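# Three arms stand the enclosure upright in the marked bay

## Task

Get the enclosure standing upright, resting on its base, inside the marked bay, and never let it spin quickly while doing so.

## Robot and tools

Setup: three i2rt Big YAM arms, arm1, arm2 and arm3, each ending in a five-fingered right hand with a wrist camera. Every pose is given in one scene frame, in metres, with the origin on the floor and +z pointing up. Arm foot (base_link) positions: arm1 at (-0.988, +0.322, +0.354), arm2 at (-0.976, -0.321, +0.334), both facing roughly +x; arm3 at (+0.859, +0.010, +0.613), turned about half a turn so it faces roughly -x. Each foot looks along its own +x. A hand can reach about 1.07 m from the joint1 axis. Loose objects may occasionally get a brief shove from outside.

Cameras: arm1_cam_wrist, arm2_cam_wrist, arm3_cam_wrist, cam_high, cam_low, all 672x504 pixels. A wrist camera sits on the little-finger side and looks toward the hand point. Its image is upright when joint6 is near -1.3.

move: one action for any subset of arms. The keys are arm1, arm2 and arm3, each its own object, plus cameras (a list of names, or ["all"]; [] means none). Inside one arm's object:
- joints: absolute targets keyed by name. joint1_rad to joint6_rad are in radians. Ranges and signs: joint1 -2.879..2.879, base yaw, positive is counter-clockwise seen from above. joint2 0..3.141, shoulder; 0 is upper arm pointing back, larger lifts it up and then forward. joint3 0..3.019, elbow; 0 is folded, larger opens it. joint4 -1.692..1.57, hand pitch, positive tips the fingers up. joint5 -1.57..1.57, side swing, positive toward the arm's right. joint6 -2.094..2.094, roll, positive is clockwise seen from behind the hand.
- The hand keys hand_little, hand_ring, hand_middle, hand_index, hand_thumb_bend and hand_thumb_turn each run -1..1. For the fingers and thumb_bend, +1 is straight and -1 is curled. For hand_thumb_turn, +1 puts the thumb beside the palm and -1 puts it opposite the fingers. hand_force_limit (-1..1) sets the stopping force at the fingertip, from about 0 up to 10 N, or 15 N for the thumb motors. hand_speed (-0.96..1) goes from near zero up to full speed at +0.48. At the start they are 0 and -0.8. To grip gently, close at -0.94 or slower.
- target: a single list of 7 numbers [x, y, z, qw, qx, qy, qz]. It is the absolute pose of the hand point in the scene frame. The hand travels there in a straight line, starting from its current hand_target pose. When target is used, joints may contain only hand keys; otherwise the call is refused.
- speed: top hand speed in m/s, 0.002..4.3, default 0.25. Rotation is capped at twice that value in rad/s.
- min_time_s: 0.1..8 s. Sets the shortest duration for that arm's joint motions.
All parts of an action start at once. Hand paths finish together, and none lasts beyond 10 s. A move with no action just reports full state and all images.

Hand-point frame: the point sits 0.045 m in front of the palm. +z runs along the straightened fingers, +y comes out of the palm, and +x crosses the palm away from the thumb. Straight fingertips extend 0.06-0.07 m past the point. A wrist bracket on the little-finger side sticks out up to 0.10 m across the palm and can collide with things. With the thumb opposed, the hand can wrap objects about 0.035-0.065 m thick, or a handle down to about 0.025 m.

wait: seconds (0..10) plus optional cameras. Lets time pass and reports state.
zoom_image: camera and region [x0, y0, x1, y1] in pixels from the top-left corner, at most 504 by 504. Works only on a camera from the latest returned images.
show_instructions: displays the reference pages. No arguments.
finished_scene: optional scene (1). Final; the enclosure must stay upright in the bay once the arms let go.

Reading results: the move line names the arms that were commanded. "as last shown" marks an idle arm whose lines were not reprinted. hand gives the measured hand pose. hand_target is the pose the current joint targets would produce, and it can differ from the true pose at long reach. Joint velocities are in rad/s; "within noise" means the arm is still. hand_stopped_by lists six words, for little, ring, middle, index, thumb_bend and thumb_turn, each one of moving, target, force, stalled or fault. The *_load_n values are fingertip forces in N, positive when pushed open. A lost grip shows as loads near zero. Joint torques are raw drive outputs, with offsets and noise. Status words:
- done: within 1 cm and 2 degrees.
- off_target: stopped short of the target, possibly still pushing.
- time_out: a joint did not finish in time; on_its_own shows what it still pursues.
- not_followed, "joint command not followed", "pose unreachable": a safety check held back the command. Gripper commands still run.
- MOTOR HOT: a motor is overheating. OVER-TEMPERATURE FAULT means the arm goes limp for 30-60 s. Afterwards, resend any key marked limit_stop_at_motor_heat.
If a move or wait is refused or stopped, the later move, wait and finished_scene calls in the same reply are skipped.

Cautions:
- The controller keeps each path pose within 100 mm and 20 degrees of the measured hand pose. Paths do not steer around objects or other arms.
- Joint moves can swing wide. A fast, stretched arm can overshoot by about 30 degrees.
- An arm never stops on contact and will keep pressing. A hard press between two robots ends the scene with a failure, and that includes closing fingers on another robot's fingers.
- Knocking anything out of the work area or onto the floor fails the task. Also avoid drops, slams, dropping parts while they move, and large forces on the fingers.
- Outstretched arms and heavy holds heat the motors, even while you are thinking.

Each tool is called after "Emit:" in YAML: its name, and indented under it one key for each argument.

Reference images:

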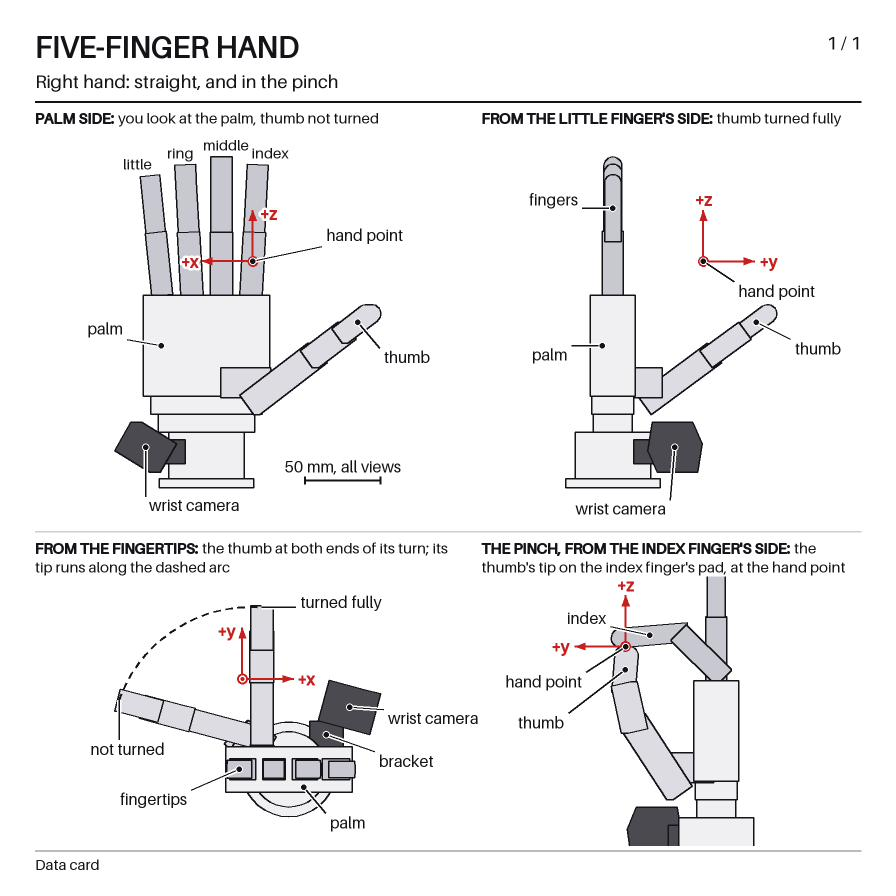

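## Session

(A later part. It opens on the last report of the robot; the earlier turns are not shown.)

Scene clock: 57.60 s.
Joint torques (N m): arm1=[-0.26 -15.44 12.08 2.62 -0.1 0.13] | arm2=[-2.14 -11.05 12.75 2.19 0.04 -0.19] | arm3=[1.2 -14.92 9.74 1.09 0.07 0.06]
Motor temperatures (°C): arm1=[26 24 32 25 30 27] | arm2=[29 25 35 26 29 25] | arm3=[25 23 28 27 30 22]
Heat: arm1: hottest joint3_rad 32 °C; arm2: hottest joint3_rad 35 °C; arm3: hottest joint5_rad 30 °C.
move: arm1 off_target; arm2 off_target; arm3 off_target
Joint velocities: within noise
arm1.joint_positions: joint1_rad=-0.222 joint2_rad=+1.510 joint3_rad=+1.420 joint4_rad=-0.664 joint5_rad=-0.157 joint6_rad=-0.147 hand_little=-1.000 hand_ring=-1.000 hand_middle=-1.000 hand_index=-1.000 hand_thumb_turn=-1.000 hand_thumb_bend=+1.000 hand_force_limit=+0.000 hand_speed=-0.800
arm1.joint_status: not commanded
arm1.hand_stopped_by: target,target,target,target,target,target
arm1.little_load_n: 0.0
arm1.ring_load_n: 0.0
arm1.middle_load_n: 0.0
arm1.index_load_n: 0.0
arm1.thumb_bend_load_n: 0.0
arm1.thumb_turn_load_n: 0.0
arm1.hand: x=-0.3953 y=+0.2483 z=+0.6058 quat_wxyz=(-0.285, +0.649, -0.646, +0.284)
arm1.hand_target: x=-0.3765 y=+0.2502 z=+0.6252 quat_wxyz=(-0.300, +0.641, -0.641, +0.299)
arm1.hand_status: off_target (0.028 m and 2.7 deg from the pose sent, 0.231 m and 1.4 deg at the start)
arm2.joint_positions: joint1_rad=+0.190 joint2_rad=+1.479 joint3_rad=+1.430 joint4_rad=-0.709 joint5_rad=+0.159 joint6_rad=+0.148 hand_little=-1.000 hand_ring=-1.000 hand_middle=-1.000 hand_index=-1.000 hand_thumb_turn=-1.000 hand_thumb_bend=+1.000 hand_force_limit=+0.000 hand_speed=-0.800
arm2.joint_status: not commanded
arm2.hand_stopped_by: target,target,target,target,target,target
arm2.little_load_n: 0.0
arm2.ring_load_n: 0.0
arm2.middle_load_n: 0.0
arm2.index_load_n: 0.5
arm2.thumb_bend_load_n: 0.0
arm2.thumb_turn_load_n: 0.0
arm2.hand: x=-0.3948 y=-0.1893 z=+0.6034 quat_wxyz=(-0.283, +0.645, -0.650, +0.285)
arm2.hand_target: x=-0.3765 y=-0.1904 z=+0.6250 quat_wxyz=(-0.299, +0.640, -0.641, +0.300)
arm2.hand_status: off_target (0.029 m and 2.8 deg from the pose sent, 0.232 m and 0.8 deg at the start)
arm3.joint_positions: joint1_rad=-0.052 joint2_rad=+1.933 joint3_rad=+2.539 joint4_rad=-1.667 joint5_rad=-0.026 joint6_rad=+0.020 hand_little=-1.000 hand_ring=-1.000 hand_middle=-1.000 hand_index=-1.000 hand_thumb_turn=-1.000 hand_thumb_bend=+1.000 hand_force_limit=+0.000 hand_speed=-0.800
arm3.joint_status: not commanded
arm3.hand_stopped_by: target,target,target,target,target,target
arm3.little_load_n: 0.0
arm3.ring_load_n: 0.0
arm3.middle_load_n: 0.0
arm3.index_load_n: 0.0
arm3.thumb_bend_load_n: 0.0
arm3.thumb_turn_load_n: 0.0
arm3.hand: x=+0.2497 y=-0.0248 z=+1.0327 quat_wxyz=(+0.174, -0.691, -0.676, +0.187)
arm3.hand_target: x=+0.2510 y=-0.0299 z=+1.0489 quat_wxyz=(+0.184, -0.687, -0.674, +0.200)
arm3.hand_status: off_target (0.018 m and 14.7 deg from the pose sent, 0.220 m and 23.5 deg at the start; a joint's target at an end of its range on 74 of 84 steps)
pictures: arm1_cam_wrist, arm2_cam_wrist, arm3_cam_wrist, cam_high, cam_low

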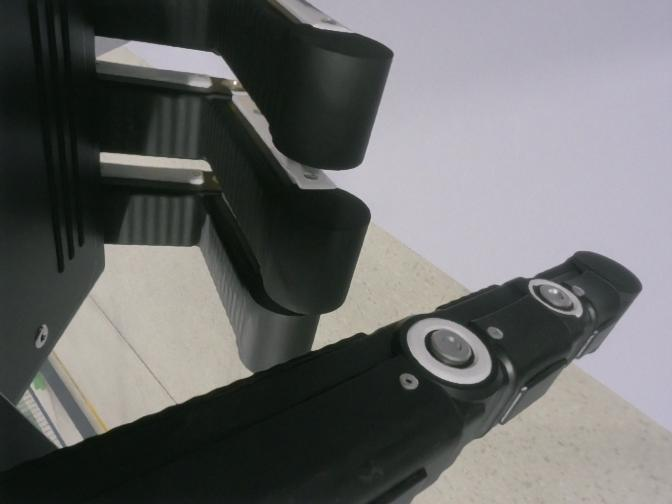

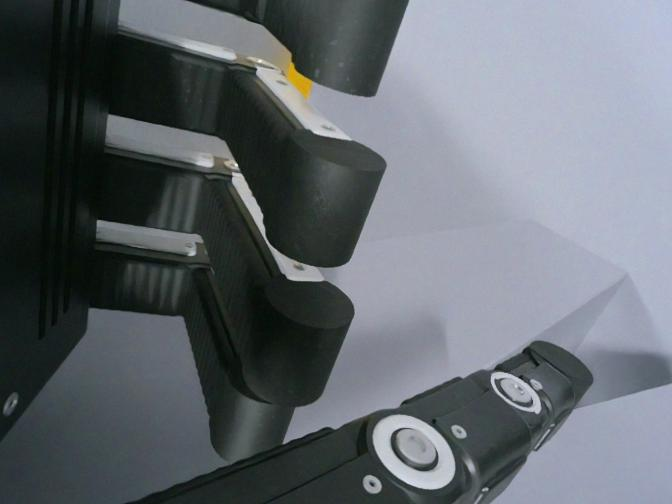

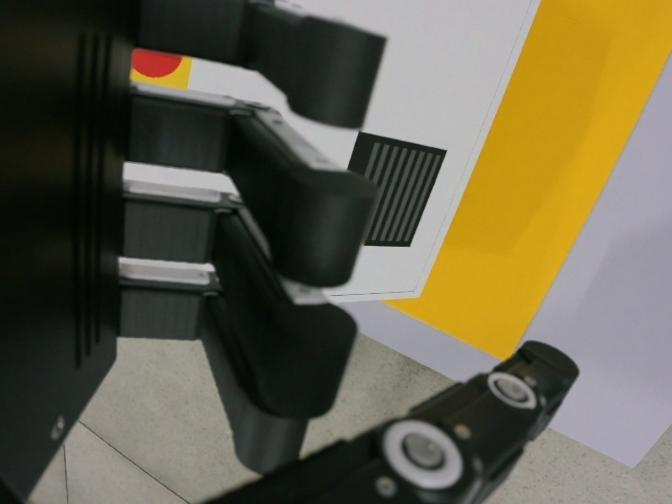

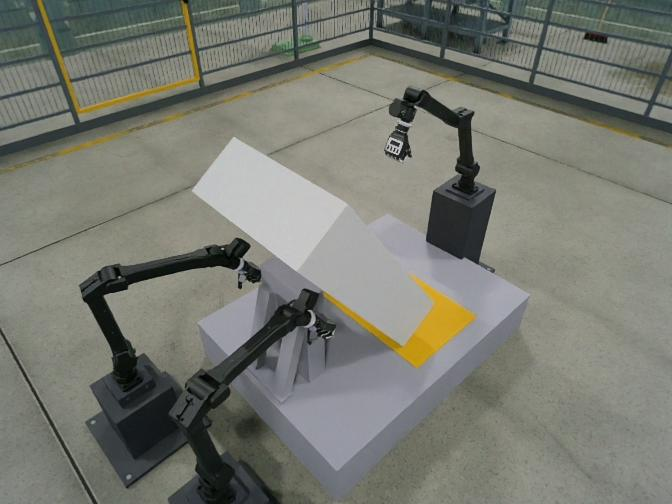

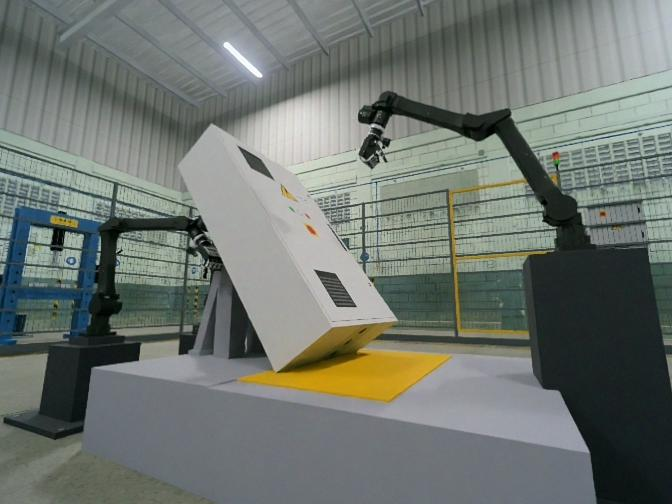

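Emit:
move:
  arm1: {"target":[-0.46,0.25,0.60,0.350,-0.614,0.614,-0.350],"speed":0.1}
  arm2: {"target":[-0.46,-0.19,0.60,0.350,-0.614,0.614,-0.350],"speed":0.1}
  arm3: {"target":[0.22,-0.03,1.02,0.2068,-0.676,-0.676,0.2068],"speed":0.1}
  cameras: []

Emit:
move:
  arm1: {"target":[-0.345,0.25,0.645,0.4056,-0.579,0.579,-0.4056],"speed":0.1}
  arm2: {"target":[-0.345,-0.19,0.645,0.4056,-0.579,0.579,-0.4056],"speed":0.1}
  cameras: ["all"]

Emit:
zoom_image:
  camera: "cam_low"
  region: [90, 170, 300, 360]

Emit:
zoom_image:
  camera: "cam_high"
  region: [180, 210, 380, 410]

Scene clock: 68.90 s.
Joint torques (N m): arm1=[-1.44 -12.63 7.43 2.89 -0.29 0.11] | arm2=[-1.14 -8.82 7.66 2.44 0.3 -0.16] | arm3=[1.32 -16.38 7.12 2.3 0.19 -0.1]
Motor temperatures (°C): arm1=[26 25 35 25 30 27] | arm2=[29 25 36 26 29 25] | arm3=[25 24 30 27 30 22]
Heat: arm1: hottest joint3_rad 35 °C; arm2: hottest joint3_rad 36 °C; arm3: hottest joint3_rad 30 °C.
move: arm1 done; arm2 done; arm3 done
Joint velocities: within noise
arm1.joint_positions: joint1_rad=-0.259 joint2_rad=+1.254 joint3_rad=+1.065 joint4_rad=-0.366 joint5_rad=-0.216 joint6_rad=-0.147 hand_little=-1.000 hand_ring=-1.000 hand_middle=-1.000 hand_index=-1.000 hand_thumb_turn=-1.000 hand_thumb_bend=+1.000 hand_force_limit=+0.000 hand_speed=-0.800
arm1.joint_status: not commanded
arm1.hand_stopped_by: target,target,target,target,target,target
arm1.little_load_n: 0.0
arm1.ring_load_n: 0.0
arm1.middle_load_n: 0.0
arm1.index_load_n: 0.0
arm1.thumb_bend_load_n: 0.0
arm1.thumb_turn_load_n: 0.0
arm1.hand: x=-0.4583 y=+0.2528 z=+0.6027 quat_wxyz=(-0.347, +0.622, -0.609, +0.349)
arm1.hand_target: x=-0.4600 y=+0.2499 z=+0.6000 quat_wxyz=(-0.350, +0.614, -0.614, +0.350)
arm1.hand_status: done (0.004 m and 1.1 deg from the pose sent, 0.065 m and 11.9 deg at the start)
arm2.joint_positions: joint1_rad=+0.232 joint2_rad=+1.216 joint3_rad=+1.086 joint4_rad=-0.424 joint5_rad=+0.220 joint6_rad=+0.148 hand_little=-1.000 hand_ring=-1.000 hand_middle=-1.000 hand_index=-1.000 hand_thumb_turn=-1.000 hand_thumb_bend=+1.000 hand_force_limit=+0.000 hand_speed=-0.800
arm2.joint_status: not commanded
arm2.hand_stopped_by: target,target,target,target,target,target
arm2.little_load_n: 0.0
arm2.ring_load_n: 0.0
arm2.middle_load_n: 0.0
arm2.index_load_n: 0.0
arm2.thumb_bend_load_n: 0.0
arm2.thumb_turn_load_n: 0.0
arm2.hand: x=-0.4566 y=-0.1918 z=+0.6048 quat_wxyz=(-0.351, +0.609, -0.621, +0.348)
arm2.hand_target: x=-0.4599 y=-0.1901 z=+0.6000 quat_wxyz=(-0.350, +0.614, -0.614, +0.350)
arm2.hand_status: done (0.006 m and 1.0 deg from the pose sent, 0.065 m and 12.0 deg at the start)
arm3.joint_positions: joint1_rad=-0.044 joint2_rad=+1.933 joint3_rad=+2.461 joint4_rad=-1.545 joint5_rad=-0.008 joint6_rad=+0.016 hand_little=-1.000 hand_ring=-1.000 hand_middle=-1.000 hand_index=-1.000 hand_thumb_turn=-1.000 hand_thumb_bend=+1.000 hand_force_limit=+0.000 hand_speed=-0.800
arm3.joint_status: not commanded
arm3.hand_stopped_by: target,target,target,target,target,target
arm3.little_load_n: 0.0
arm3.ring_load_n: 0.0
arm3.middle_load_n: 0.0
arm3.index_load_n: 0.0
arm3.thumb_bend_load_n: -0.5
arm3.thumb_turn_load_n: 0.0
arm3.hand: x=+0.2220 y=-0.0254 z=+1.0109 quat_wxyz=(+0.196, -0.684, -0.675, +0.197)
arm3.hand_target: x=+0.2201 y=-0.0300 z=+1.0200 quat_wxyz=(+0.207, -0.676, -0.676, +0.207)
arm3.hand_status: done (0.010 m and 2.0 deg from the pose sent, 0.033 m and 4.7 deg at the start)

Scene clock: 70.93 s.
Joint torques (N m): arm1=[-0.21 -13.74 12.23 3.08 -0.07 0.13] | arm2=[-2.08 -9.7 12.9 2.55 0.01 -0.2] | arm3=[1.26 -16.32 7.15 2.33 0.19 -0.1]
Motor temperatures (°C): arm1=[26 25 35 25 30 27] | arm2=[29 25 36 26 29 25] | arm3=[25 24 30 27 30 22]
Heat: arm1: hottest joint3_rad 35 °C; arm2: hottest joint3_rad 36 °C; arm3: hottest joint3_rad 30 °C.
move: arm1 off_target; arm2 off_target
Joint velocities: within noise
arm1.joint_positions: joint1_rad=-0.232 joint2_rad=+1.433 joint3_rad=+1.206 joint4_rad=-0.175 joint5_rad=-0.200 joint6_rad=-0.090 hand_little=-1.000 hand_ring=-1.000 hand_middle=-1.000 hand_index=-1.000 hand_thumb_turn=-1.000 hand_thumb_bend=+1.000 hand_force_limit=+0.000 hand_speed=-0.800
arm1.joint_status: not commanded
arm1.hand_stopped_by: target,target,target,target,target,target
arm1.little_load_n: 0.0
arm1.ring_load_n: 0.5
arm1.middle_load_n: 0.0
arm1.index_load_n: 0.0
arm1.thumb_bend_load_n: 0.0
arm1.thumb_turn_load_n: 0.5
arm1.hand: x=-0.3651 y=+0.2477 z=+0.6236 quat_wxyz=(-0.391, +0.589, -0.587, +0.394)
arm1.hand_target: x=-0.3468 y=+0.2503 z=+0.6451 quat_wxyz=(-0.406, +0.579, -0.579, +0.406)
arm1.hand_status: off_target (0.030 m and 2.6 deg from the pose sent, 0.121 m and 11.1 deg at the start)
arm2.joint_positions: joint1_rad=+0.200 joint2_rad=+1.397 joint3_rad=+1.212 joint4_rad=-0.223 joint5_rad=+0.203 joint6_rad=+0.090 hand_little=-1.000 hand_ring=-1.000 hand_middle=-1.000 hand_index=-1.000 hand_thumb_turn=-1.000 hand_thumb_bend=+1.000 hand_force_limit=+0.000 hand_speed=-0.800
arm2.joint_status: not commanded
arm2.hand_stopped_by: target,target,target,target,target,target
arm2.little_load_n: 0.0
arm2.ring_load_n: 0.5
arm2.middle_load_n: 0.0
arm2.index_load_n: 0.0
arm2.thumb_bend_load_n: 0.0
arm2.thumb_turn_load_n: 0.0
arm2.hand: x=-0.3649 y=-0.1891 z=+0.6201 quat_wxyz=(-0.392, +0.587, -0.590, +0.391)
arm2.hand_target: x=-0.3470 y=-0.1904 z=+0.6451 quat_wxyz=(-0.406, +0.579, -0.579, +0.406)
arm2.hand_status: off_target (0.032 m and 2.8 deg from the pose sent, 0.119 m and 10.9 deg at the start)
arm3: as last shown
arm3.thumb_bend_load_n: 0.0
pictures: arm1_cam_wrist, arm2_cam_wrist, arm3_cam_wrist, cam_high, cam_low

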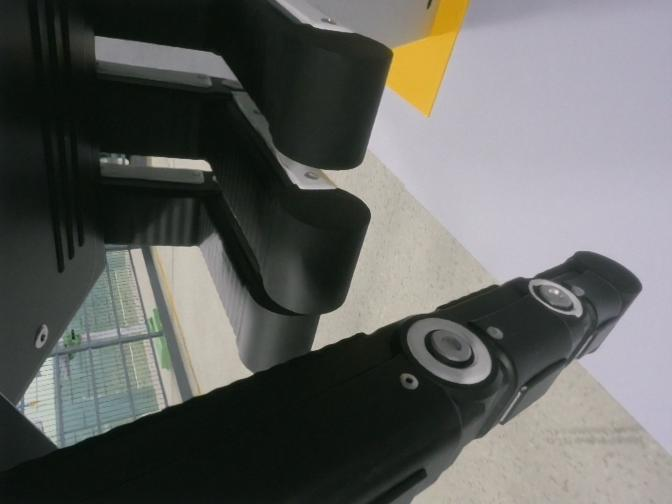

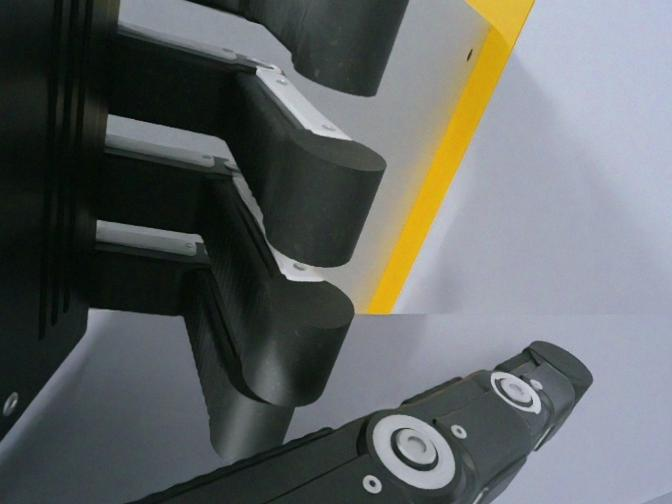

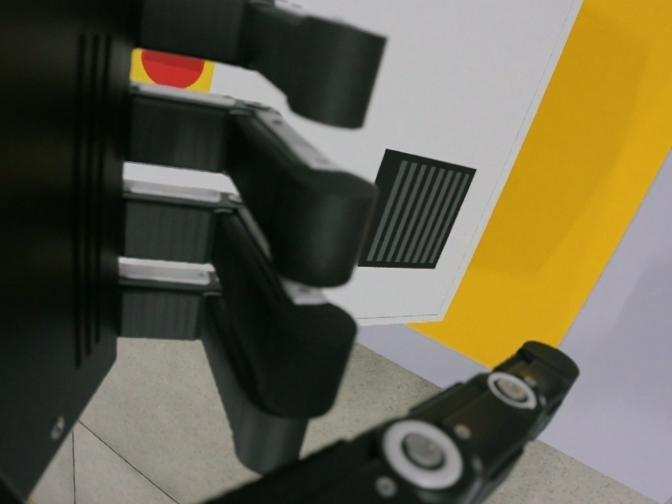

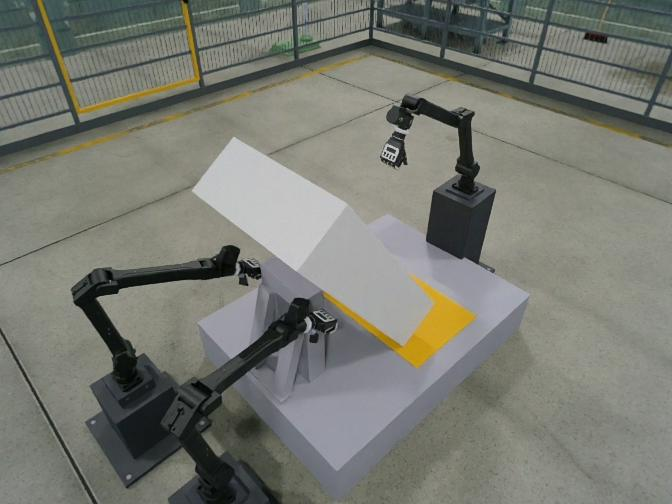

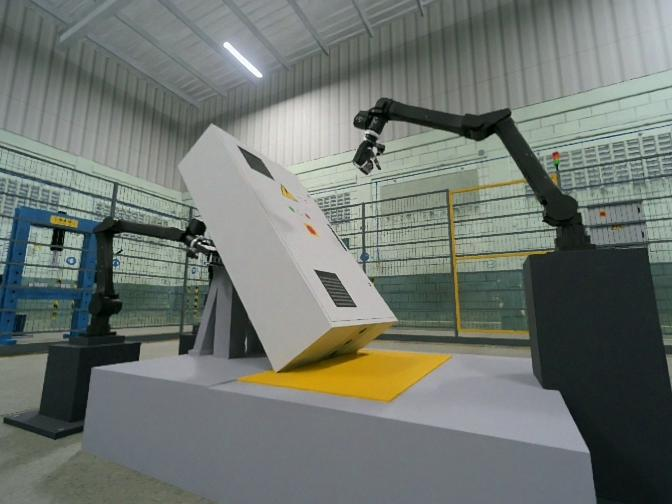

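Scaled by 2.400 from the camera's image (finer frame: 960x720).

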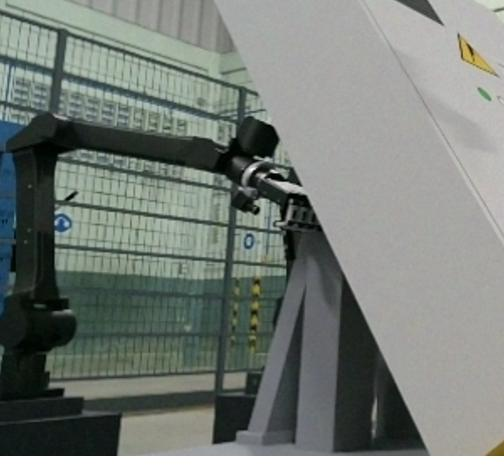

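Scaled by 2.520 from the camera's image (finer frame: 960x720).

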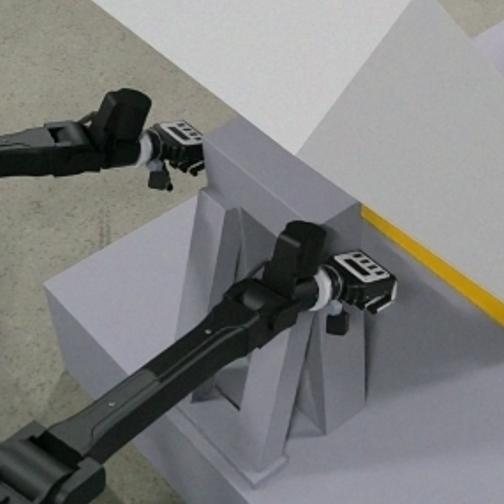

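Emit:
move:
  arm1: {"target":[-0.32,0.25,0.662,0.4056,-0.579,0.579,-0.4056],"speed":0.04}
  arm2: {"target":[-0.32,-0.19,0.662,0.4056,-0.579,0.579,-0.4056],"speed":0.04}
  cameras: ["cam_high","cam_low"]

Emit:
zoom_image:
  camera: "cam_low"
  region: [90, 170, 300, 360]

Scene clock: 80.83 s.
Joint torques (N m): arm1=[-0.15 -14.74 12.41 1.74 -0.06 0.13] | arm2=[-2.14 -10.52 13.01 1.68 0 -0.19] | arm3=[1.32 -16.32 7.13 2.32 0.19 -0.1]
Motor temperatures (°C): arm1=[26 25 37 25 30 27] | arm2=[29 26 39 26 29 25] | arm3=[25 25 30 27 30 22]
Heat: arm1: hottest joint3_rad 37 °C; arm2: hottest joint3_rad 39 °C; arm3: hottest joint3_rad 30 °C.
move: arm1 off_target; arm2 off_target
Joint velocities: within noise
arm1.joint_positions: joint1_rad=-0.222 joint2_rad=+1.488 joint3_rad=+1.311 joint4_rad=-0.193 joint5_rad=-0.190 joint6_rad=-0.086 hand_little=-1.000 hand_ring=-1.000 hand_middle=-1.000 hand_index=-1.000 hand_thumb_turn=-1.000 hand_thumb_bend=+1.000 hand_force_limit=+0.000 hand_speed=-0.800
arm1.joint_status: not commanded
arm1.hand_stopped_by: target,target,target,target,target,target
arm1.little_load_n: 0.0
arm1.ring_load_n: 0.0
arm1.middle_load_n: 0.0
arm1.index_load_n: 0.0
arm1.thumb_bend_load_n: 0.0
arm1.thumb_turn_load_n: 0.0
arm1.hand: x=-0.3349 y=+0.2460 z=+0.6481 quat_wxyz=(-0.398, +0.584, -0.580, +0.405)
arm1.hand_target: x=-0.3210 y=+0.2501 z=+0.6617 quat_wxyz=(-0.406, +0.579, -0.579, +0.406)
arm1.hand_status: off_target (0.021 m and 1.1 deg from the pose sent, 0.059 m and 2.6 deg at the start)
arm2.joint_positions: joint1_rad=+0.189 joint2_rad=+1.454 joint3_rad=+1.318 joint4_rad=-0.246 joint5_rad=+0.193 joint6_rad=+0.086 hand_little=-1.000 hand_ring=-1.000 hand_middle=-1.000 hand_index=-1.000 hand_thumb_turn=-1.000 hand_thumb_bend=+1.000 hand_force_limit=+0.000 hand_speed=-0.800
arm2.joint_status: not commanded
arm2.hand_stopped_by: target,target,target,target,target,target
arm2.little_load_n: 0.0
arm2.ring_load_n: 0.0
arm2.middle_load_n: 0.0
arm2.index_load_n: 0.0
arm2.thumb_bend_load_n: 0.0
arm2.thumb_turn_load_n: 0.0
arm2.hand: x=-0.3357 y=-0.1877 z=+0.6437 quat_wxyz=(-0.401, +0.582, -0.586, +0.396)
arm2.hand_target: x=-0.3212 y=-0.1904 z=+0.6619 quat_wxyz=(-0.406, +0.579, -0.579, +0.406)
arm2.hand_status: off_target (0.024 m and 1.5 deg from the pose sent, 0.061 m and 2.8 deg at the start)
arm3: as last shown
arm3.ring_load_n: 0.5
arm3.index_load_n: 0.5

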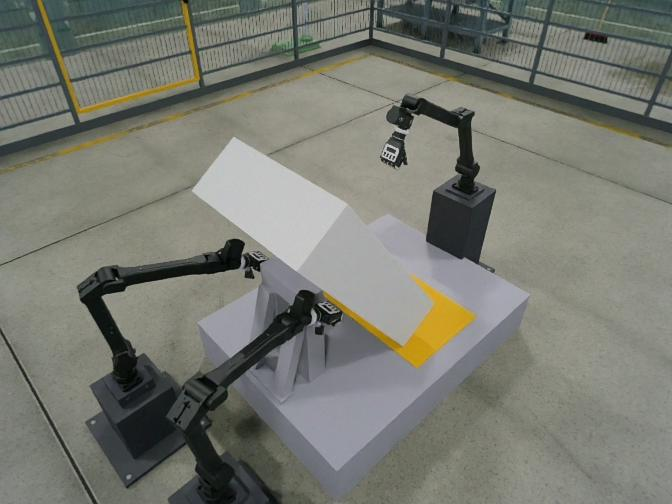

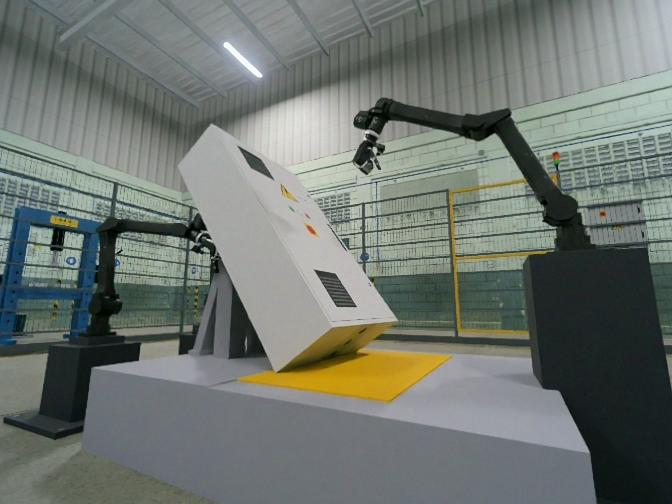

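Scaled by 2.400 from the camera's image (finer frame: 960x720).

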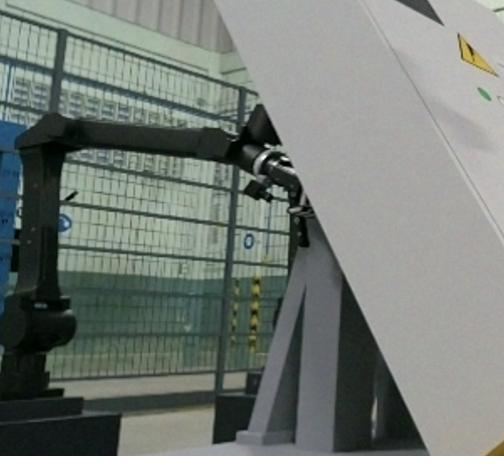

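Emit:
move:
  arm1: {"target":[-0.30,0.25,0.672,0.4056,-0.579,0.579,-0.4056],"speed":0.03}
  arm2: {"target":[-0.30,-0.19,0.675,0.4056,-0.579,0.579,-0.4056],"speed":0.03}
  cameras: ["cam_high"]

Emit:
move:
  arm1: {"target":[-0.285,0.25,0.682,0.4056,-0.579,0.579,-0.4056],"speed":0.03}
  arm2: {"target":[-0.285,-0.19,0.685,0.4056,-0.579,0.579,-0.4056],"speed":0.03}
  cameras: ["cam_high","cam_low"]

Emit:
zoom_image:
  camera: "cam_low"
  region: [90, 170, 300, 360]

Emit:
zoom_image:
  camera: "cam_high"
  region: [180, 210, 380, 410]

Scene clock: 83.60 s.
Joint torques (N m): arm1=[-0.15 -15.56 12.44 1.77 -0.06 0.13] | arm2=[-2.2 -11.28 13.07 1.73 0 -0.2] | arm3=[1.38 -16.21 7.13 2.33 0.19 -0.1]
Motor temperatures (°C): arm1=[26 25 37 25 30 27] | arm2=[29 26 39 26 29 25] | arm3=[25 25 30 27 30 22]
Heat: arm1: hottest joint3_rad 37 °C; arm2: hottest joint3_rad 39 °C; arm3: hottest joint3_rad 30 °C.
move: arm1 off_target; arm2 off_target
Joint velocities: within noise
arm1.joint_positions: joint1_rad=-0.215 joint2_rad=+1.534 joint3_rad=+1.391 joint4_rad=-0.225 joint5_rad=-0.183 joint6_rad=-0.083 hand_little=-1.000 hand_ring=-1.000 hand_middle=-1.000 hand_index=-1.000 hand_thumb_turn=-1.000 hand_thumb_bend=+1.000 hand_force_limit=+0.000 hand_speed=-0.800
arm1.joint_status: not commanded
arm1.hand_stopped_by: target,target,target,target,target,target
arm1.little_load_n: 0.0
arm1.ring_load_n: 0.0
arm1.middle_load_n: 0.0
arm1.index_load_n: 0.0
arm1.thumb_bend_load_n: 0.0
arm1.thumb_turn_load_n: 0.0
arm1.hand: x=-0.3147 y=+0.2456 z=+0.6591 quat_wxyz=(-0.398, +0.584, -0.580, +0.405)
arm1.hand_target: x=-0.3010 y=+0.2501 z=+0.6719 quat_wxyz=(-0.406, +0.579, -0.579, +0.406)
arm1.hand_status: off_target (0.020 m and 1.0 deg from the pose sent, 0.042 m and 1.1 deg at the start)
arm2.joint_positions: joint1_rad=+0.182 joint2_rad=+1.501 joint3_rad=+1.405 joint4_rad=-0.285 joint5_rad=+0.185 joint6_rad=+0.084 hand_little=-1.000 hand_ring=-1.000 hand_middle=-1.000 hand_index=-1.000 hand_thumb_turn=-1.000 hand_thumb_bend=+1.000 hand_force_limit=+0.000 hand_speed=-0.800
arm2.joint_status: not commanded
arm2.hand_stopped_by: target,target,target,target,target,target
arm2.little_load_n: 0.0
arm2.ring_load_n: 0.0
arm2.middle_load_n: 0.0
arm2.index_load_n: 0.0
arm2.thumb_bend_load_n: 0.0
arm2.thumb_turn_load_n: 0.0
arm2.hand: x=-0.3154 y=-0.1873 z=+0.6574 quat_wxyz=(-0.402, +0.581, -0.586, +0.396)
arm2.hand_target: x=-0.3012 y=-0.1904 z=+0.6749 quat_wxyz=(-0.406, +0.579, -0.579, +0.406)
arm2.hand_status: off_target (0.024 m and 1.5 deg from the pose sent, 0.048 m and 1.5 deg at the start)
arm3: as last shown
arm3.ring_load_n: 0.0
arm3.index_load_n: 0.0

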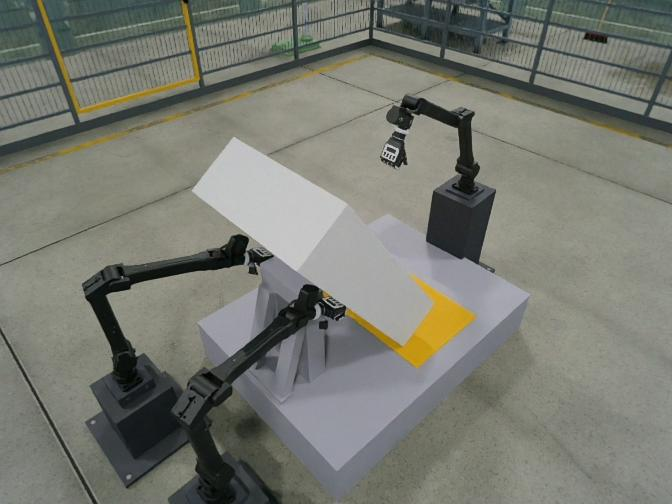

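Scene clock: 84.83 s.
Joint torques (N m): arm1=[-0.15 -16.44 12.81 1.87 -0.08 0.11] | arm2=[-2.43 -11.11 15.62 1.83 0 -0.2] | arm3=[1.32 -16.26 7.15 2.35 0.19 -0.1]
Motor temperatures (°C): arm1=[26 25 37 25 30 27] | arm2=[29 26 39 26 29 25] | arm3=[25 25 30 27 30 22]
Heat: arm1: hottest joint3_rad 37 °C; arm2: hottest joint3_rad 39 °C; arm3: hottest joint3_rad 30 °C.
move: arm1 off_target; arm2 off_target
Joint velocities: within noise
arm1.joint_positions: joint1_rad=-0.210 joint2_rad=+1.571 joint3_rad=+1.455 joint4_rad=-0.260 joint5_rad=-0.177 joint6_rad=-0.080 hand_little=-1.000 hand_ring=-1.000 hand_middle=-1.000 hand_index=-1.000 hand_thumb_turn=-1.000 hand_thumb_bend=+1.000 hand_force_limit=+0.000 hand_speed=-0.800
arm1.joint_status: not commanded
arm1.hand_stopped_by: target,target,target,target,target,target
arm1.little_load_n: 0.0
arm1.ring_load_n: 0.0
arm1.middle_load_n: 0.0
arm1.index_load_n: 0.0
arm1.thumb_bend_load_n: 0.0
arm1.thumb_turn_load_n: 0.0
arm1.hand: x=-0.3003 y=+0.2450 z=+0.6656 quat_wxyz=(-0.396, +0.584, -0.582, +0.403)
arm1.hand_target: x=-0.2862 y=+0.2501 z=+0.6819 quat_wxyz=(-0.406, +0.579, -0.579, +0.406)
arm1.hand_status: off_target (0.023 m and 1.3 deg from the pose sent, 0.038 m and 1.0 deg at the start)
arm2.joint_positions: joint1_rad=+0.180 joint2_rad=+1.525 joint3_rad=+1.429 joint4_rad=-0.317 joint5_rad=+0.181 joint6_rad=+0.082 hand_little=-1.000 hand_ring=-1.000 hand_middle=-1.000 hand_index=-1.000 hand_thumb_turn=-1.000 hand_thumb_bend=+1.000 hand_force_limit=+0.000 hand_speed=-0.800
arm2.joint_status: not commanded
arm2.hand_stopped_by: target,target,target,target,target,target
arm2.little_load_n: 0.0
arm2.ring_load_n: 0.0
arm2.middle_load_n: 0.0
arm2.index_load_n: 0.0
arm2.thumb_bend_load_n: 0.0
arm2.thumb_turn_load_n: 0.0
arm2.hand: x=-0.3114 y=-0.1865 z=+0.6490 quat_wxyz=(-0.391, +0.590, -0.590, +0.388)
arm2.hand_target: x=-0.2889 y=-0.1908 z=+0.6847 quat_wxyz=(-0.406, +0.579, -0.579, +0.406)
arm2.hand_status: off_target (0.045 m and 3.2 deg from the pose sent, 0.041 m and 1.5 deg at the start)
arm3: as last shown

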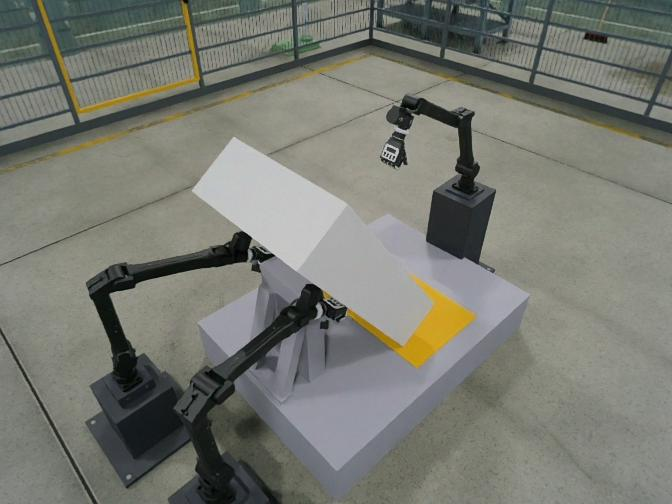

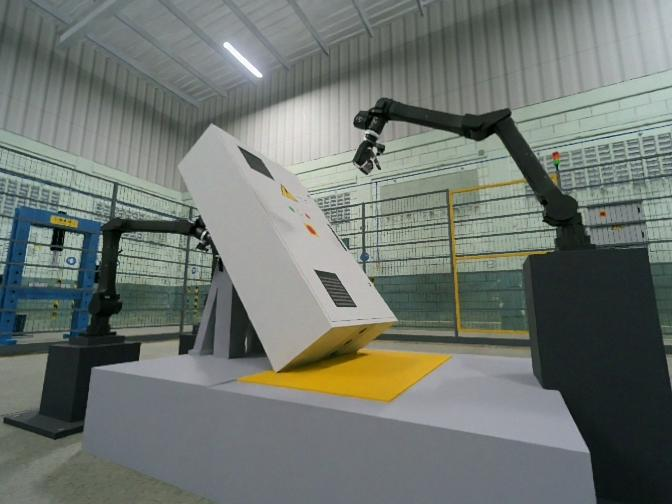

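Scaled by 2.400 from the camera's image (finer frame: 960x720).

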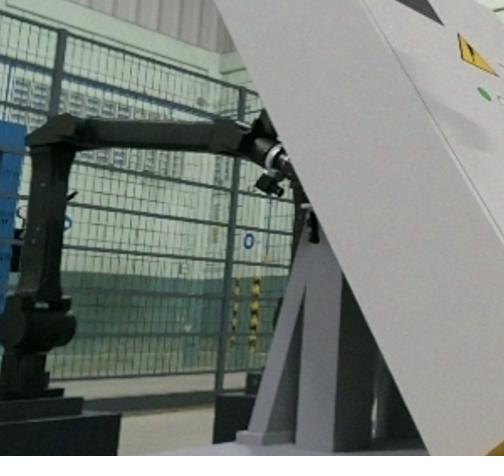

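Scaled by 2.520 from the camera's image (finer frame: 960x720).

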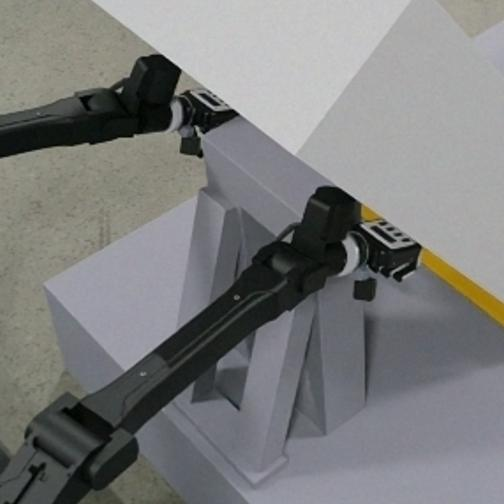

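Emit:
move:
  arm1: {"target":[-0.35,0.25,0.64,0.4305,-0.561,0.561,-0.4305],"speed":0.08}
  arm2: {"target":[-0.35,-0.19,0.64,0.4305,-0.561,0.561,-0.4305],"speed":0.08}
  arm3: {"target":[0.20,-0.03,1.02,0.2534,-0.660,-0.660,0.2534],"speed":0.08}
  cameras: []

Emit:
move:
  arm1: {"target":[-0.30,0.25,0.670,0.4305,-0.561,0.561,-0.4305],"speed":0.04}
  arm2: {"target":[-0.30,-0.19,0.670,0.4305,-0.561,0.561,-0.4305],"speed":0.04}
  cameras: ["cam_high","cam_low"]

Emit:
zoom_image:
  camera: "cam_high"
  region: [180, 210, 380, 410]

Scene clock: 93.53 s.
Joint torques (N m): arm1=[-1.44 -16.21 7.43 3.19 -0.25 0.13] | arm2=[-1.03 -11.87 7.73 2.62 0.25 -0.19] | arm3=[1.32 -17.26 7.66 2.56 0.19 -0.09]
Motor temperatures (°C): arm1=[26 26 37 25 29 27] | arm2=[29 26 41 26 29 25] | arm3=[25 26 30 26 30 22]
Heat: arm1: hottest joint3_rad 37 °C; arm2: hottest joint3_rad 41 °C; arm3: hottest joint3_rad 30 °C.
move: arm1 done; arm2 done; arm3 off_target
Joint velocities: within noise
arm1.joint_positions: joint1_rad=-0.220 joint2_rad=+1.439 joint3_rad=+1.180 joint4_rad=-0.018 joint5_rad=-0.205 joint6_rad=-0.074 hand_little=-1.000 hand_ring=-1.000 hand_middle=-1.000 hand_index=-1.000 hand_thumb_turn=-1.000 hand_thumb_bend=+1.000 hand_force_limit=+0.000 hand_speed=-0.800
arm1.joint_status: not commanded
arm1.hand_stopped_by: target,target,target,target,target,target
arm1.little_load_n: 0.0
arm1.ring_load_n: 0.0
arm1.middle_load_n: 0.0
arm1.index_load_n: 0.0
arm1.thumb_bend_load_n: 0.0
arm1.thumb_turn_load_n: 0.0
arm1.hand: x=-0.3471 y=+0.2537 z=+0.6407 quat_wxyz=(-0.426, +0.569, -0.556, +0.430)
arm1.hand_target: x=-0.3500 y=+0.2501 z=+0.6401 quat_wxyz=(-0.430, +0.561, -0.561, +0.430)
arm1.hand_status: done (0.005 m and 1.2 deg from the pose sent, 0.056 m and 6.2 deg at the start)
arm2.joint_positions: joint1_rad=+0.191 joint2_rad=+1.398 joint3_rad=+1.192 joint4_rad=-0.068 joint5_rad=+0.208 joint6_rad=+0.074 hand_little=-1.000 hand_ring=-1.000 hand_middle=-1.000 hand_index=-1.000 hand_thumb_turn=-1.000 hand_thumb_bend=+1.000 hand_force_limit=+0.000 hand_speed=-0.800
arm2.joint_status: not commanded
arm2.hand_stopped_by: target,target,target,target,target,target
arm2.little_load_n: 0.0
arm2.ring_load_n: 0.0
arm2.middle_load_n: 0.0
arm2.index_load_n: 0.0
arm2.thumb_bend_load_n: 0.0
arm2.thumb_turn_load_n: 0.0
arm2.hand: x=-0.3459 y=-0.1924 z=+0.6434 quat_wxyz=(-0.432, +0.556, -0.568, +0.427)
arm2.hand_target: x=-0.3500 y=-0.1900 z=+0.6400 quat_wxyz=(-0.430, +0.561, -0.561, +0.430)
arm2.hand_status: done (0.006 m and 1.1 deg from the pose sent, 0.040 m and 8.1 deg at the start)
arm3.joint_positions: joint1_rad=-0.044 joint2_rad=+1.853 joint3_rad=+2.264 joint4_rad=-1.307 joint5_rad=-0.007 joint6_rad=+0.016 hand_little=-1.000 hand_ring=-1.000 hand_middle=-1.000 hand_index=-1.000 hand_thumb_turn=-1.000 hand_thumb_bend=+1.000 hand_force_limit=+0.000 hand_speed=-0.800
arm3.joint_status: not commanded
arm3.hand_stopped_by: target,target,target,target,target,target
arm3.little_load_n: 0.0
arm3.ring_load_n: 0.0
arm3.middle_load_n: 0.0
arm3.index_load_n: 0.0
arm3.thumb_bend_load_n: -0.5
arm3.thumb_turn_load_n: 0.0
arm3.hand: x=+0.1981 y=-0.0249 z=+0.9989 quat_wxyz=(+0.236, -0.671, -0.662, +0.237)
arm3.hand_target: x=+0.2004 y=-0.0300 z=+1.0198 quat_wxyz=(+0.253, -0.660, -0.660, +0.253)
arm3.hand_status: off_target (0.022 m and 3.0 deg from the pose sent, 0.024 m and 9.8 deg at the start)

Scene clock: 95.57 s.
Joint torques (N m): arm1=[-0.21 -15.09 12.41 1.83 -0.05 0.13] | arm2=[-2.26 -10.87 13.05 1.7 -0.01 -0.19] | arm3=[1.38 -17.26 7.68 2.56 0.19 -0.1]
Motor temperatures (°C): arm1=[26 26 37 24 29 27] | arm2=[29 26 41 26 29 25] | arm3=[25 26 30 26 30 22]
Heat: arm1: hottest joint3_rad 37 °C; arm2: hottest joint3_rad 41 °C; arm3: hottest joint3_rad 30 °C.
move: arm1 off_target; arm2 off_target
Joint velocities: within noise
arm1.joint_positions: joint1_rad=-0.217 joint2_rad=+1.513 joint3_rad=+1.306 joint4_rad=-0.074 joint5_rad=-0.191 joint6_rad=-0.068 hand_little=-1.000 hand_ring=-1.000 hand_middle=-1.000 hand_index=-1.000 hand_thumb_turn=-1.000 hand_thumb_bend=+1.000 hand_force_limit=+0.000 hand_speed=-0.800
arm1.joint_status: not commanded
arm1.hand_stopped_by: target,target,target,target,target,target
arm1.little_load_n: 0.0
arm1.ring_load_n: 0.0
arm1.middle_load_n: 0.0
arm1.index_load_n: 0.0
arm1.thumb_bend_load_n: 0.0
arm1.thumb_turn_load_n: 0.0
arm1.hand: x=-0.3148 y=+0.2463 z=+0.6566 quat_wxyz=(-0.423, +0.566, -0.562, +0.431)
arm1.hand_target: x=-0.3011 y=+0.2501 z=+0.6700 quat_wxyz=(-0.431, +0.561, -0.561, +0.431)
arm1.hand_status: off_target (0.020 m and 1.1 deg from the pose sent, 0.056 m and 1.2 deg at the start)
arm2.joint_positions: joint1_rad=+0.185 joint2_rad=+1.478 joint3_rad=+1.311 joint4_rad=-0.126 joint5_rad=+0.194 joint6_rad=+0.068 hand_little=-1.000 hand_ring=-1.000 hand_middle=-1.000 hand_index=-1.000 hand_thumb_turn=-1.000 hand_thumb_bend=+1.000 hand_force_limit=+0.000 hand_speed=-0.800
arm2.joint_status: not commanded
arm2.hand_stopped_by: target,target,target,target,target,target
arm2.little_load_n: 0.0
arm2.ring_load_n: 0.0
arm2.middle_load_n: 0.0
arm2.index_load_n: 0.0
arm2.thumb_bend_load_n: 0.0
arm2.thumb_turn_load_n: 0.0
arm2.hand: x=-0.3157 y=-0.1874 z=+0.6515 quat_wxyz=(-0.426, +0.564, -0.568, +0.421)
arm2.hand_target: x=-0.3013 y=-0.1904 z=+0.6698 quat_wxyz=(-0.431, +0.561, -0.561, +0.431)
arm2.hand_status: off_target (0.024 m and 1.5 deg from the pose sent, 0.053 m and 1.1 deg at the start)
arm3: as last shown
arm3.middle_load_n: 0.5
arm3.thumb_bend_load_n: 0.0

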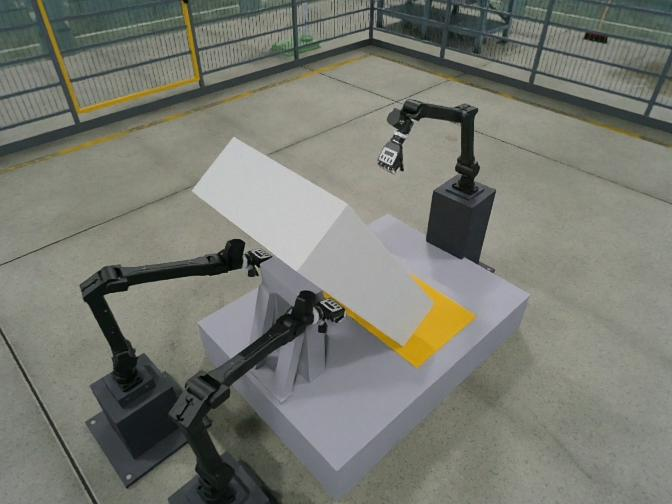

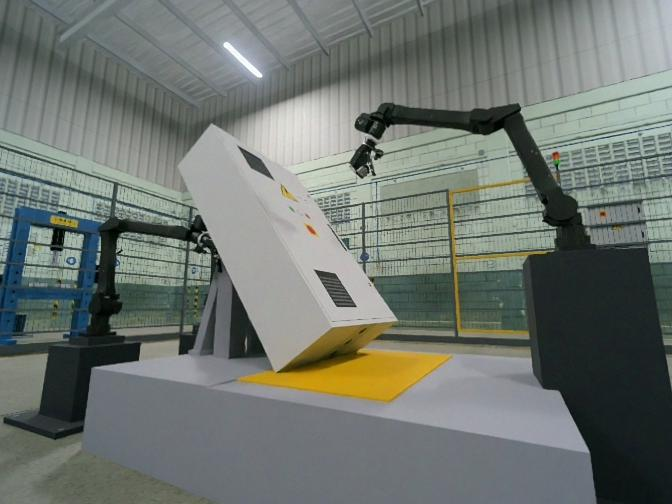

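Scaled by 2.520 from the camera's image (finer frame: 960x720).

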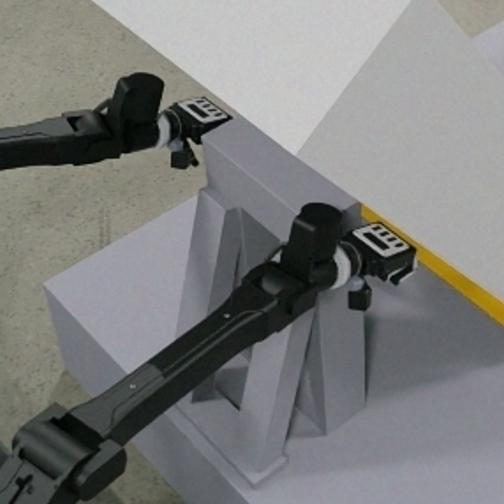

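Emit:
move:
  arm1: {"target":[-0.28,0.25,0.682,0.4305,-0.561,0.561,-0.4305],"speed":0.03}
  arm2: {"target":[-0.28,-0.19,0.682,0.4305,-0.561,0.561,-0.4305],"speed":0.03}
  cameras: []

Emit:
move:
  arm1: {"target":[-0.265,0.25,0.692,0.4305,-0.561,0.561,-0.4305],"speed":0.03}
  arm2: {"target":[-0.265,-0.19,0.692,0.4305,-0.561,0.561,-0.4305],"speed":0.03}
  cameras: ["cam_high","cam_low"]

Emit:
zoom_image:
  camera: "cam_high"
  region: [180, 210, 380, 410]

Scene clock: 97.83 s.
Joint torques (N m): arm1=[-0.15 -16.03 12.64 1.89 -0.06 0.12] | arm2=[-2.37 -11.81 14.58 2.19 -0.06 -0.21] | arm3=[1.32 -17.26 7.65 2.54 0.19 -0.09]
Motor temperatures (°C): arm1=[26 26 37 24 29 27] | arm2=[29 26 42 26 29 25] | arm3=[25 26 30 26 30 22]
Heat: arm1: hottest joint3_rad 37 °C; arm2: hottest joint3_rad 42 °C; arm3: hottest joint3_rad 30 °C.
move: arm1 off_target; arm2 off_target
Joint velocities: within noise
arm1.joint_positions: joint1_rad=-0.211 joint2_rad=+1.558 joint3_rad=+1.388 joint4_rad=-0.114 joint5_rad=-0.184 joint6_rad=-0.065 hand_little=-1.000 hand_ring=-1.000 hand_middle=-1.000 hand_index=-1.000 hand_thumb_turn=-1.000 hand_thumb_bend=+1.000 hand_force_limit=+0.000 hand_speed=-0.800
arm1.joint_status: not commanded
arm1.hand_stopped_by: target,target,target,target,target,target
arm1.little_load_n: 0.0
arm1.ring_load_n: 0.0
arm1.middle_load_n: 0.0
arm1.index_load_n: 0.0
arm1.thumb_bend_load_n: 0.0
arm1.thumb_turn_load_n: 0.0
arm1.hand: x=-0.2952 y=+0.2453 z=+0.6673 quat_wxyz=(-0.422, +0.566, -0.563, +0.429)
arm1.hand_target: x=-0.2812 y=+0.2503 z=+0.6820 quat_wxyz=(-0.431, +0.561, -0.561, +0.431)
arm1.hand_status: off_target (0.022 m and 1.2 deg from the pose sent, 0.043 m and 1.1 deg at the start)
arm2.joint_positions: joint1_rad=+0.181 joint2_rad=+1.522 joint3_rad=+1.368 joint4_rad=-0.175 joint5_rad=+0.189 joint6_rad=+0.068 hand_little=-1.000 hand_ring=-1.000 hand_middle=-1.000 hand_index=-1.000 hand_thumb_turn=-1.000 hand_thumb_bend=+1.000 hand_force_limit=+0.000 hand_speed=-0.800
arm2.joint_status: not commanded
arm2.hand_stopped_by: target,target,target,target,target,target
arm2.little_load_n: 0.0
arm2.ring_load_n: 0.0
arm2.middle_load_n: 0.0
arm2.index_load_n: 0.0
arm2.thumb_bend_load_n: 0.0
arm2.thumb_turn_load_n: 0.0
arm2.hand: x=-0.3027 y=-0.1866 z=+0.6457 quat_wxyz=(-0.415, +0.573, -0.574, +0.412)
arm2.hand_target: x=-0.2834 y=-0.1906 z=+0.6819 quat_wxyz=(-0.431, +0.561, -0.561, +0.431)
arm2.hand_status: off_target (0.043 m and 3.4 deg from the pose sent, 0.047 m and 1.5 deg at the start)
arm3: as last shown
arm3.middle_load_n: 0.0

Scene clock: 99.07 s.
Joint torques (N m): arm1=[0.15 -17.03 14.24 2.56 -0.11 0.04] | arm2=[-2.49 -12.57 16.24 2.66 -0.12 -0.22] | arm3=[1.32 -17.26 7.66 2.56 0.19 -0.09]
Motor temperatures (°C): arm1=[26 26 38 24 29 27] | arm2=[29 26 43 26 29 25] | arm3=[25 26 30 26 30 22]
Heat: arm1: hottest joint3_rad 38 °C; arm2: hottest joint3_rad 43 °C; arm3: hottest joint3_rad 30 °C.
move: arm1 off_target; arm2 off_target
Joint velocities: within noise
arm1.joint_positions: joint1_rad=-0.211 joint2_rad=+1.592 joint3_rad=+1.427 joint4_rad=-0.161 joint5_rad=-0.178 joint6_rad=-0.056 hand_little=-1.000 hand_ring=-1.000 hand_middle=-1.000 hand_index=-1.000 hand_thumb_turn=-1.000 hand_thumb_bend=+1.000 hand_force_limit=+0.000 hand_speed=-0.800
arm1.joint_status: not commanded
arm1.hand_stopped_by: target,target,target,target,target,target
arm1.little_load_n: 0.0
arm1.ring_load_n: 0.0
arm1.middle_load_n: 0.0
arm1.index_load_n: 0.0
arm1.thumb_bend_load_n: 0.0
arm1.thumb_turn_load_n: 0.0
arm1.hand: x=-0.2877 y=+0.2433 z=+0.6574 quat_wxyz=(-0.413, +0.569, -0.577, +0.415)
arm1.hand_target: x=-0.2684 y=+0.2503 z=+0.6920 quat_wxyz=(-0.431, +0.561, -0.561, +0.431)
arm1.hand_status: off_target (0.042 m and 3.4 deg from the pose sent, 0.039 m and 1.2 deg at the start)
arm2.joint_positions: joint1_rad=+0.179 joint2_rad=+1.552 joint3_rad=+1.400 joint4_rad=-0.219 joint5_rad=+0.186 joint6_rad=+0.068 hand_little=-1.000 hand_ring=-1.000 hand_middle=-1.000 hand_index=-1.000 hand_thumb_turn=-1.000 hand_thumb_bend=+1.000 hand_force_limit=+0.000 hand_speed=-0.800
arm2.joint_status: not commanded
arm2.hand_stopped_by: target,target,target,target,target,target
arm2.little_load_n: 0.0
arm2.ring_load_n: 0.0
arm2.middle_load_n: 0.0
arm2.index_load_n: 0.0
arm2.thumb_bend_load_n: 0.0
arm2.thumb_turn_load_n: 0.0
arm2.hand: x=-0.2974 y=-0.1864 z=+0.6350 quat_wxyz=(-0.401, +0.583, -0.581, +0.402)
arm2.hand_target: x=-0.2721 y=-0.1913 z=+0.6919 quat_wxyz=(-0.430, +0.561, -0.561, +0.431)
arm2.hand_status: off_target (0.066 m and 5.8 deg from the pose sent, 0.060 m and 3.4 deg at the start)
arm3: as last shown

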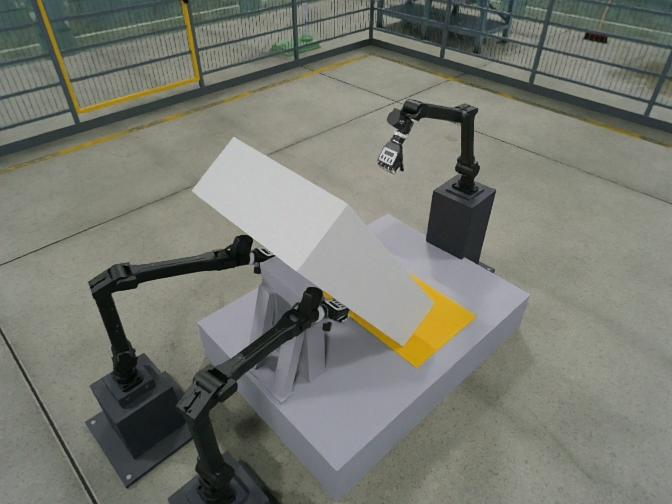

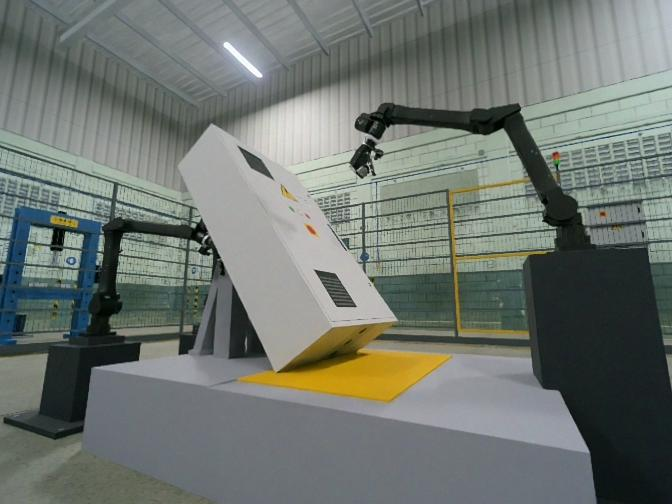

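Scaled by 2.520 from the camera's image (finer frame: 960x720).

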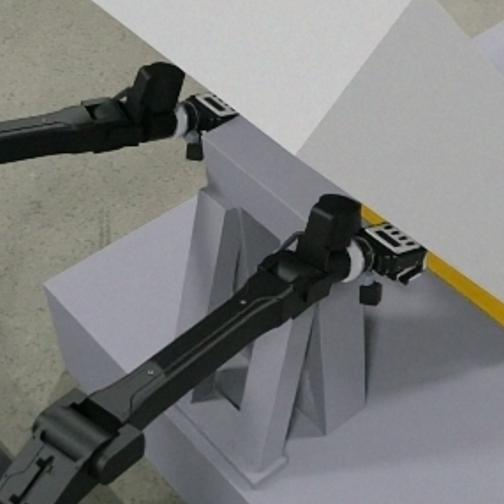

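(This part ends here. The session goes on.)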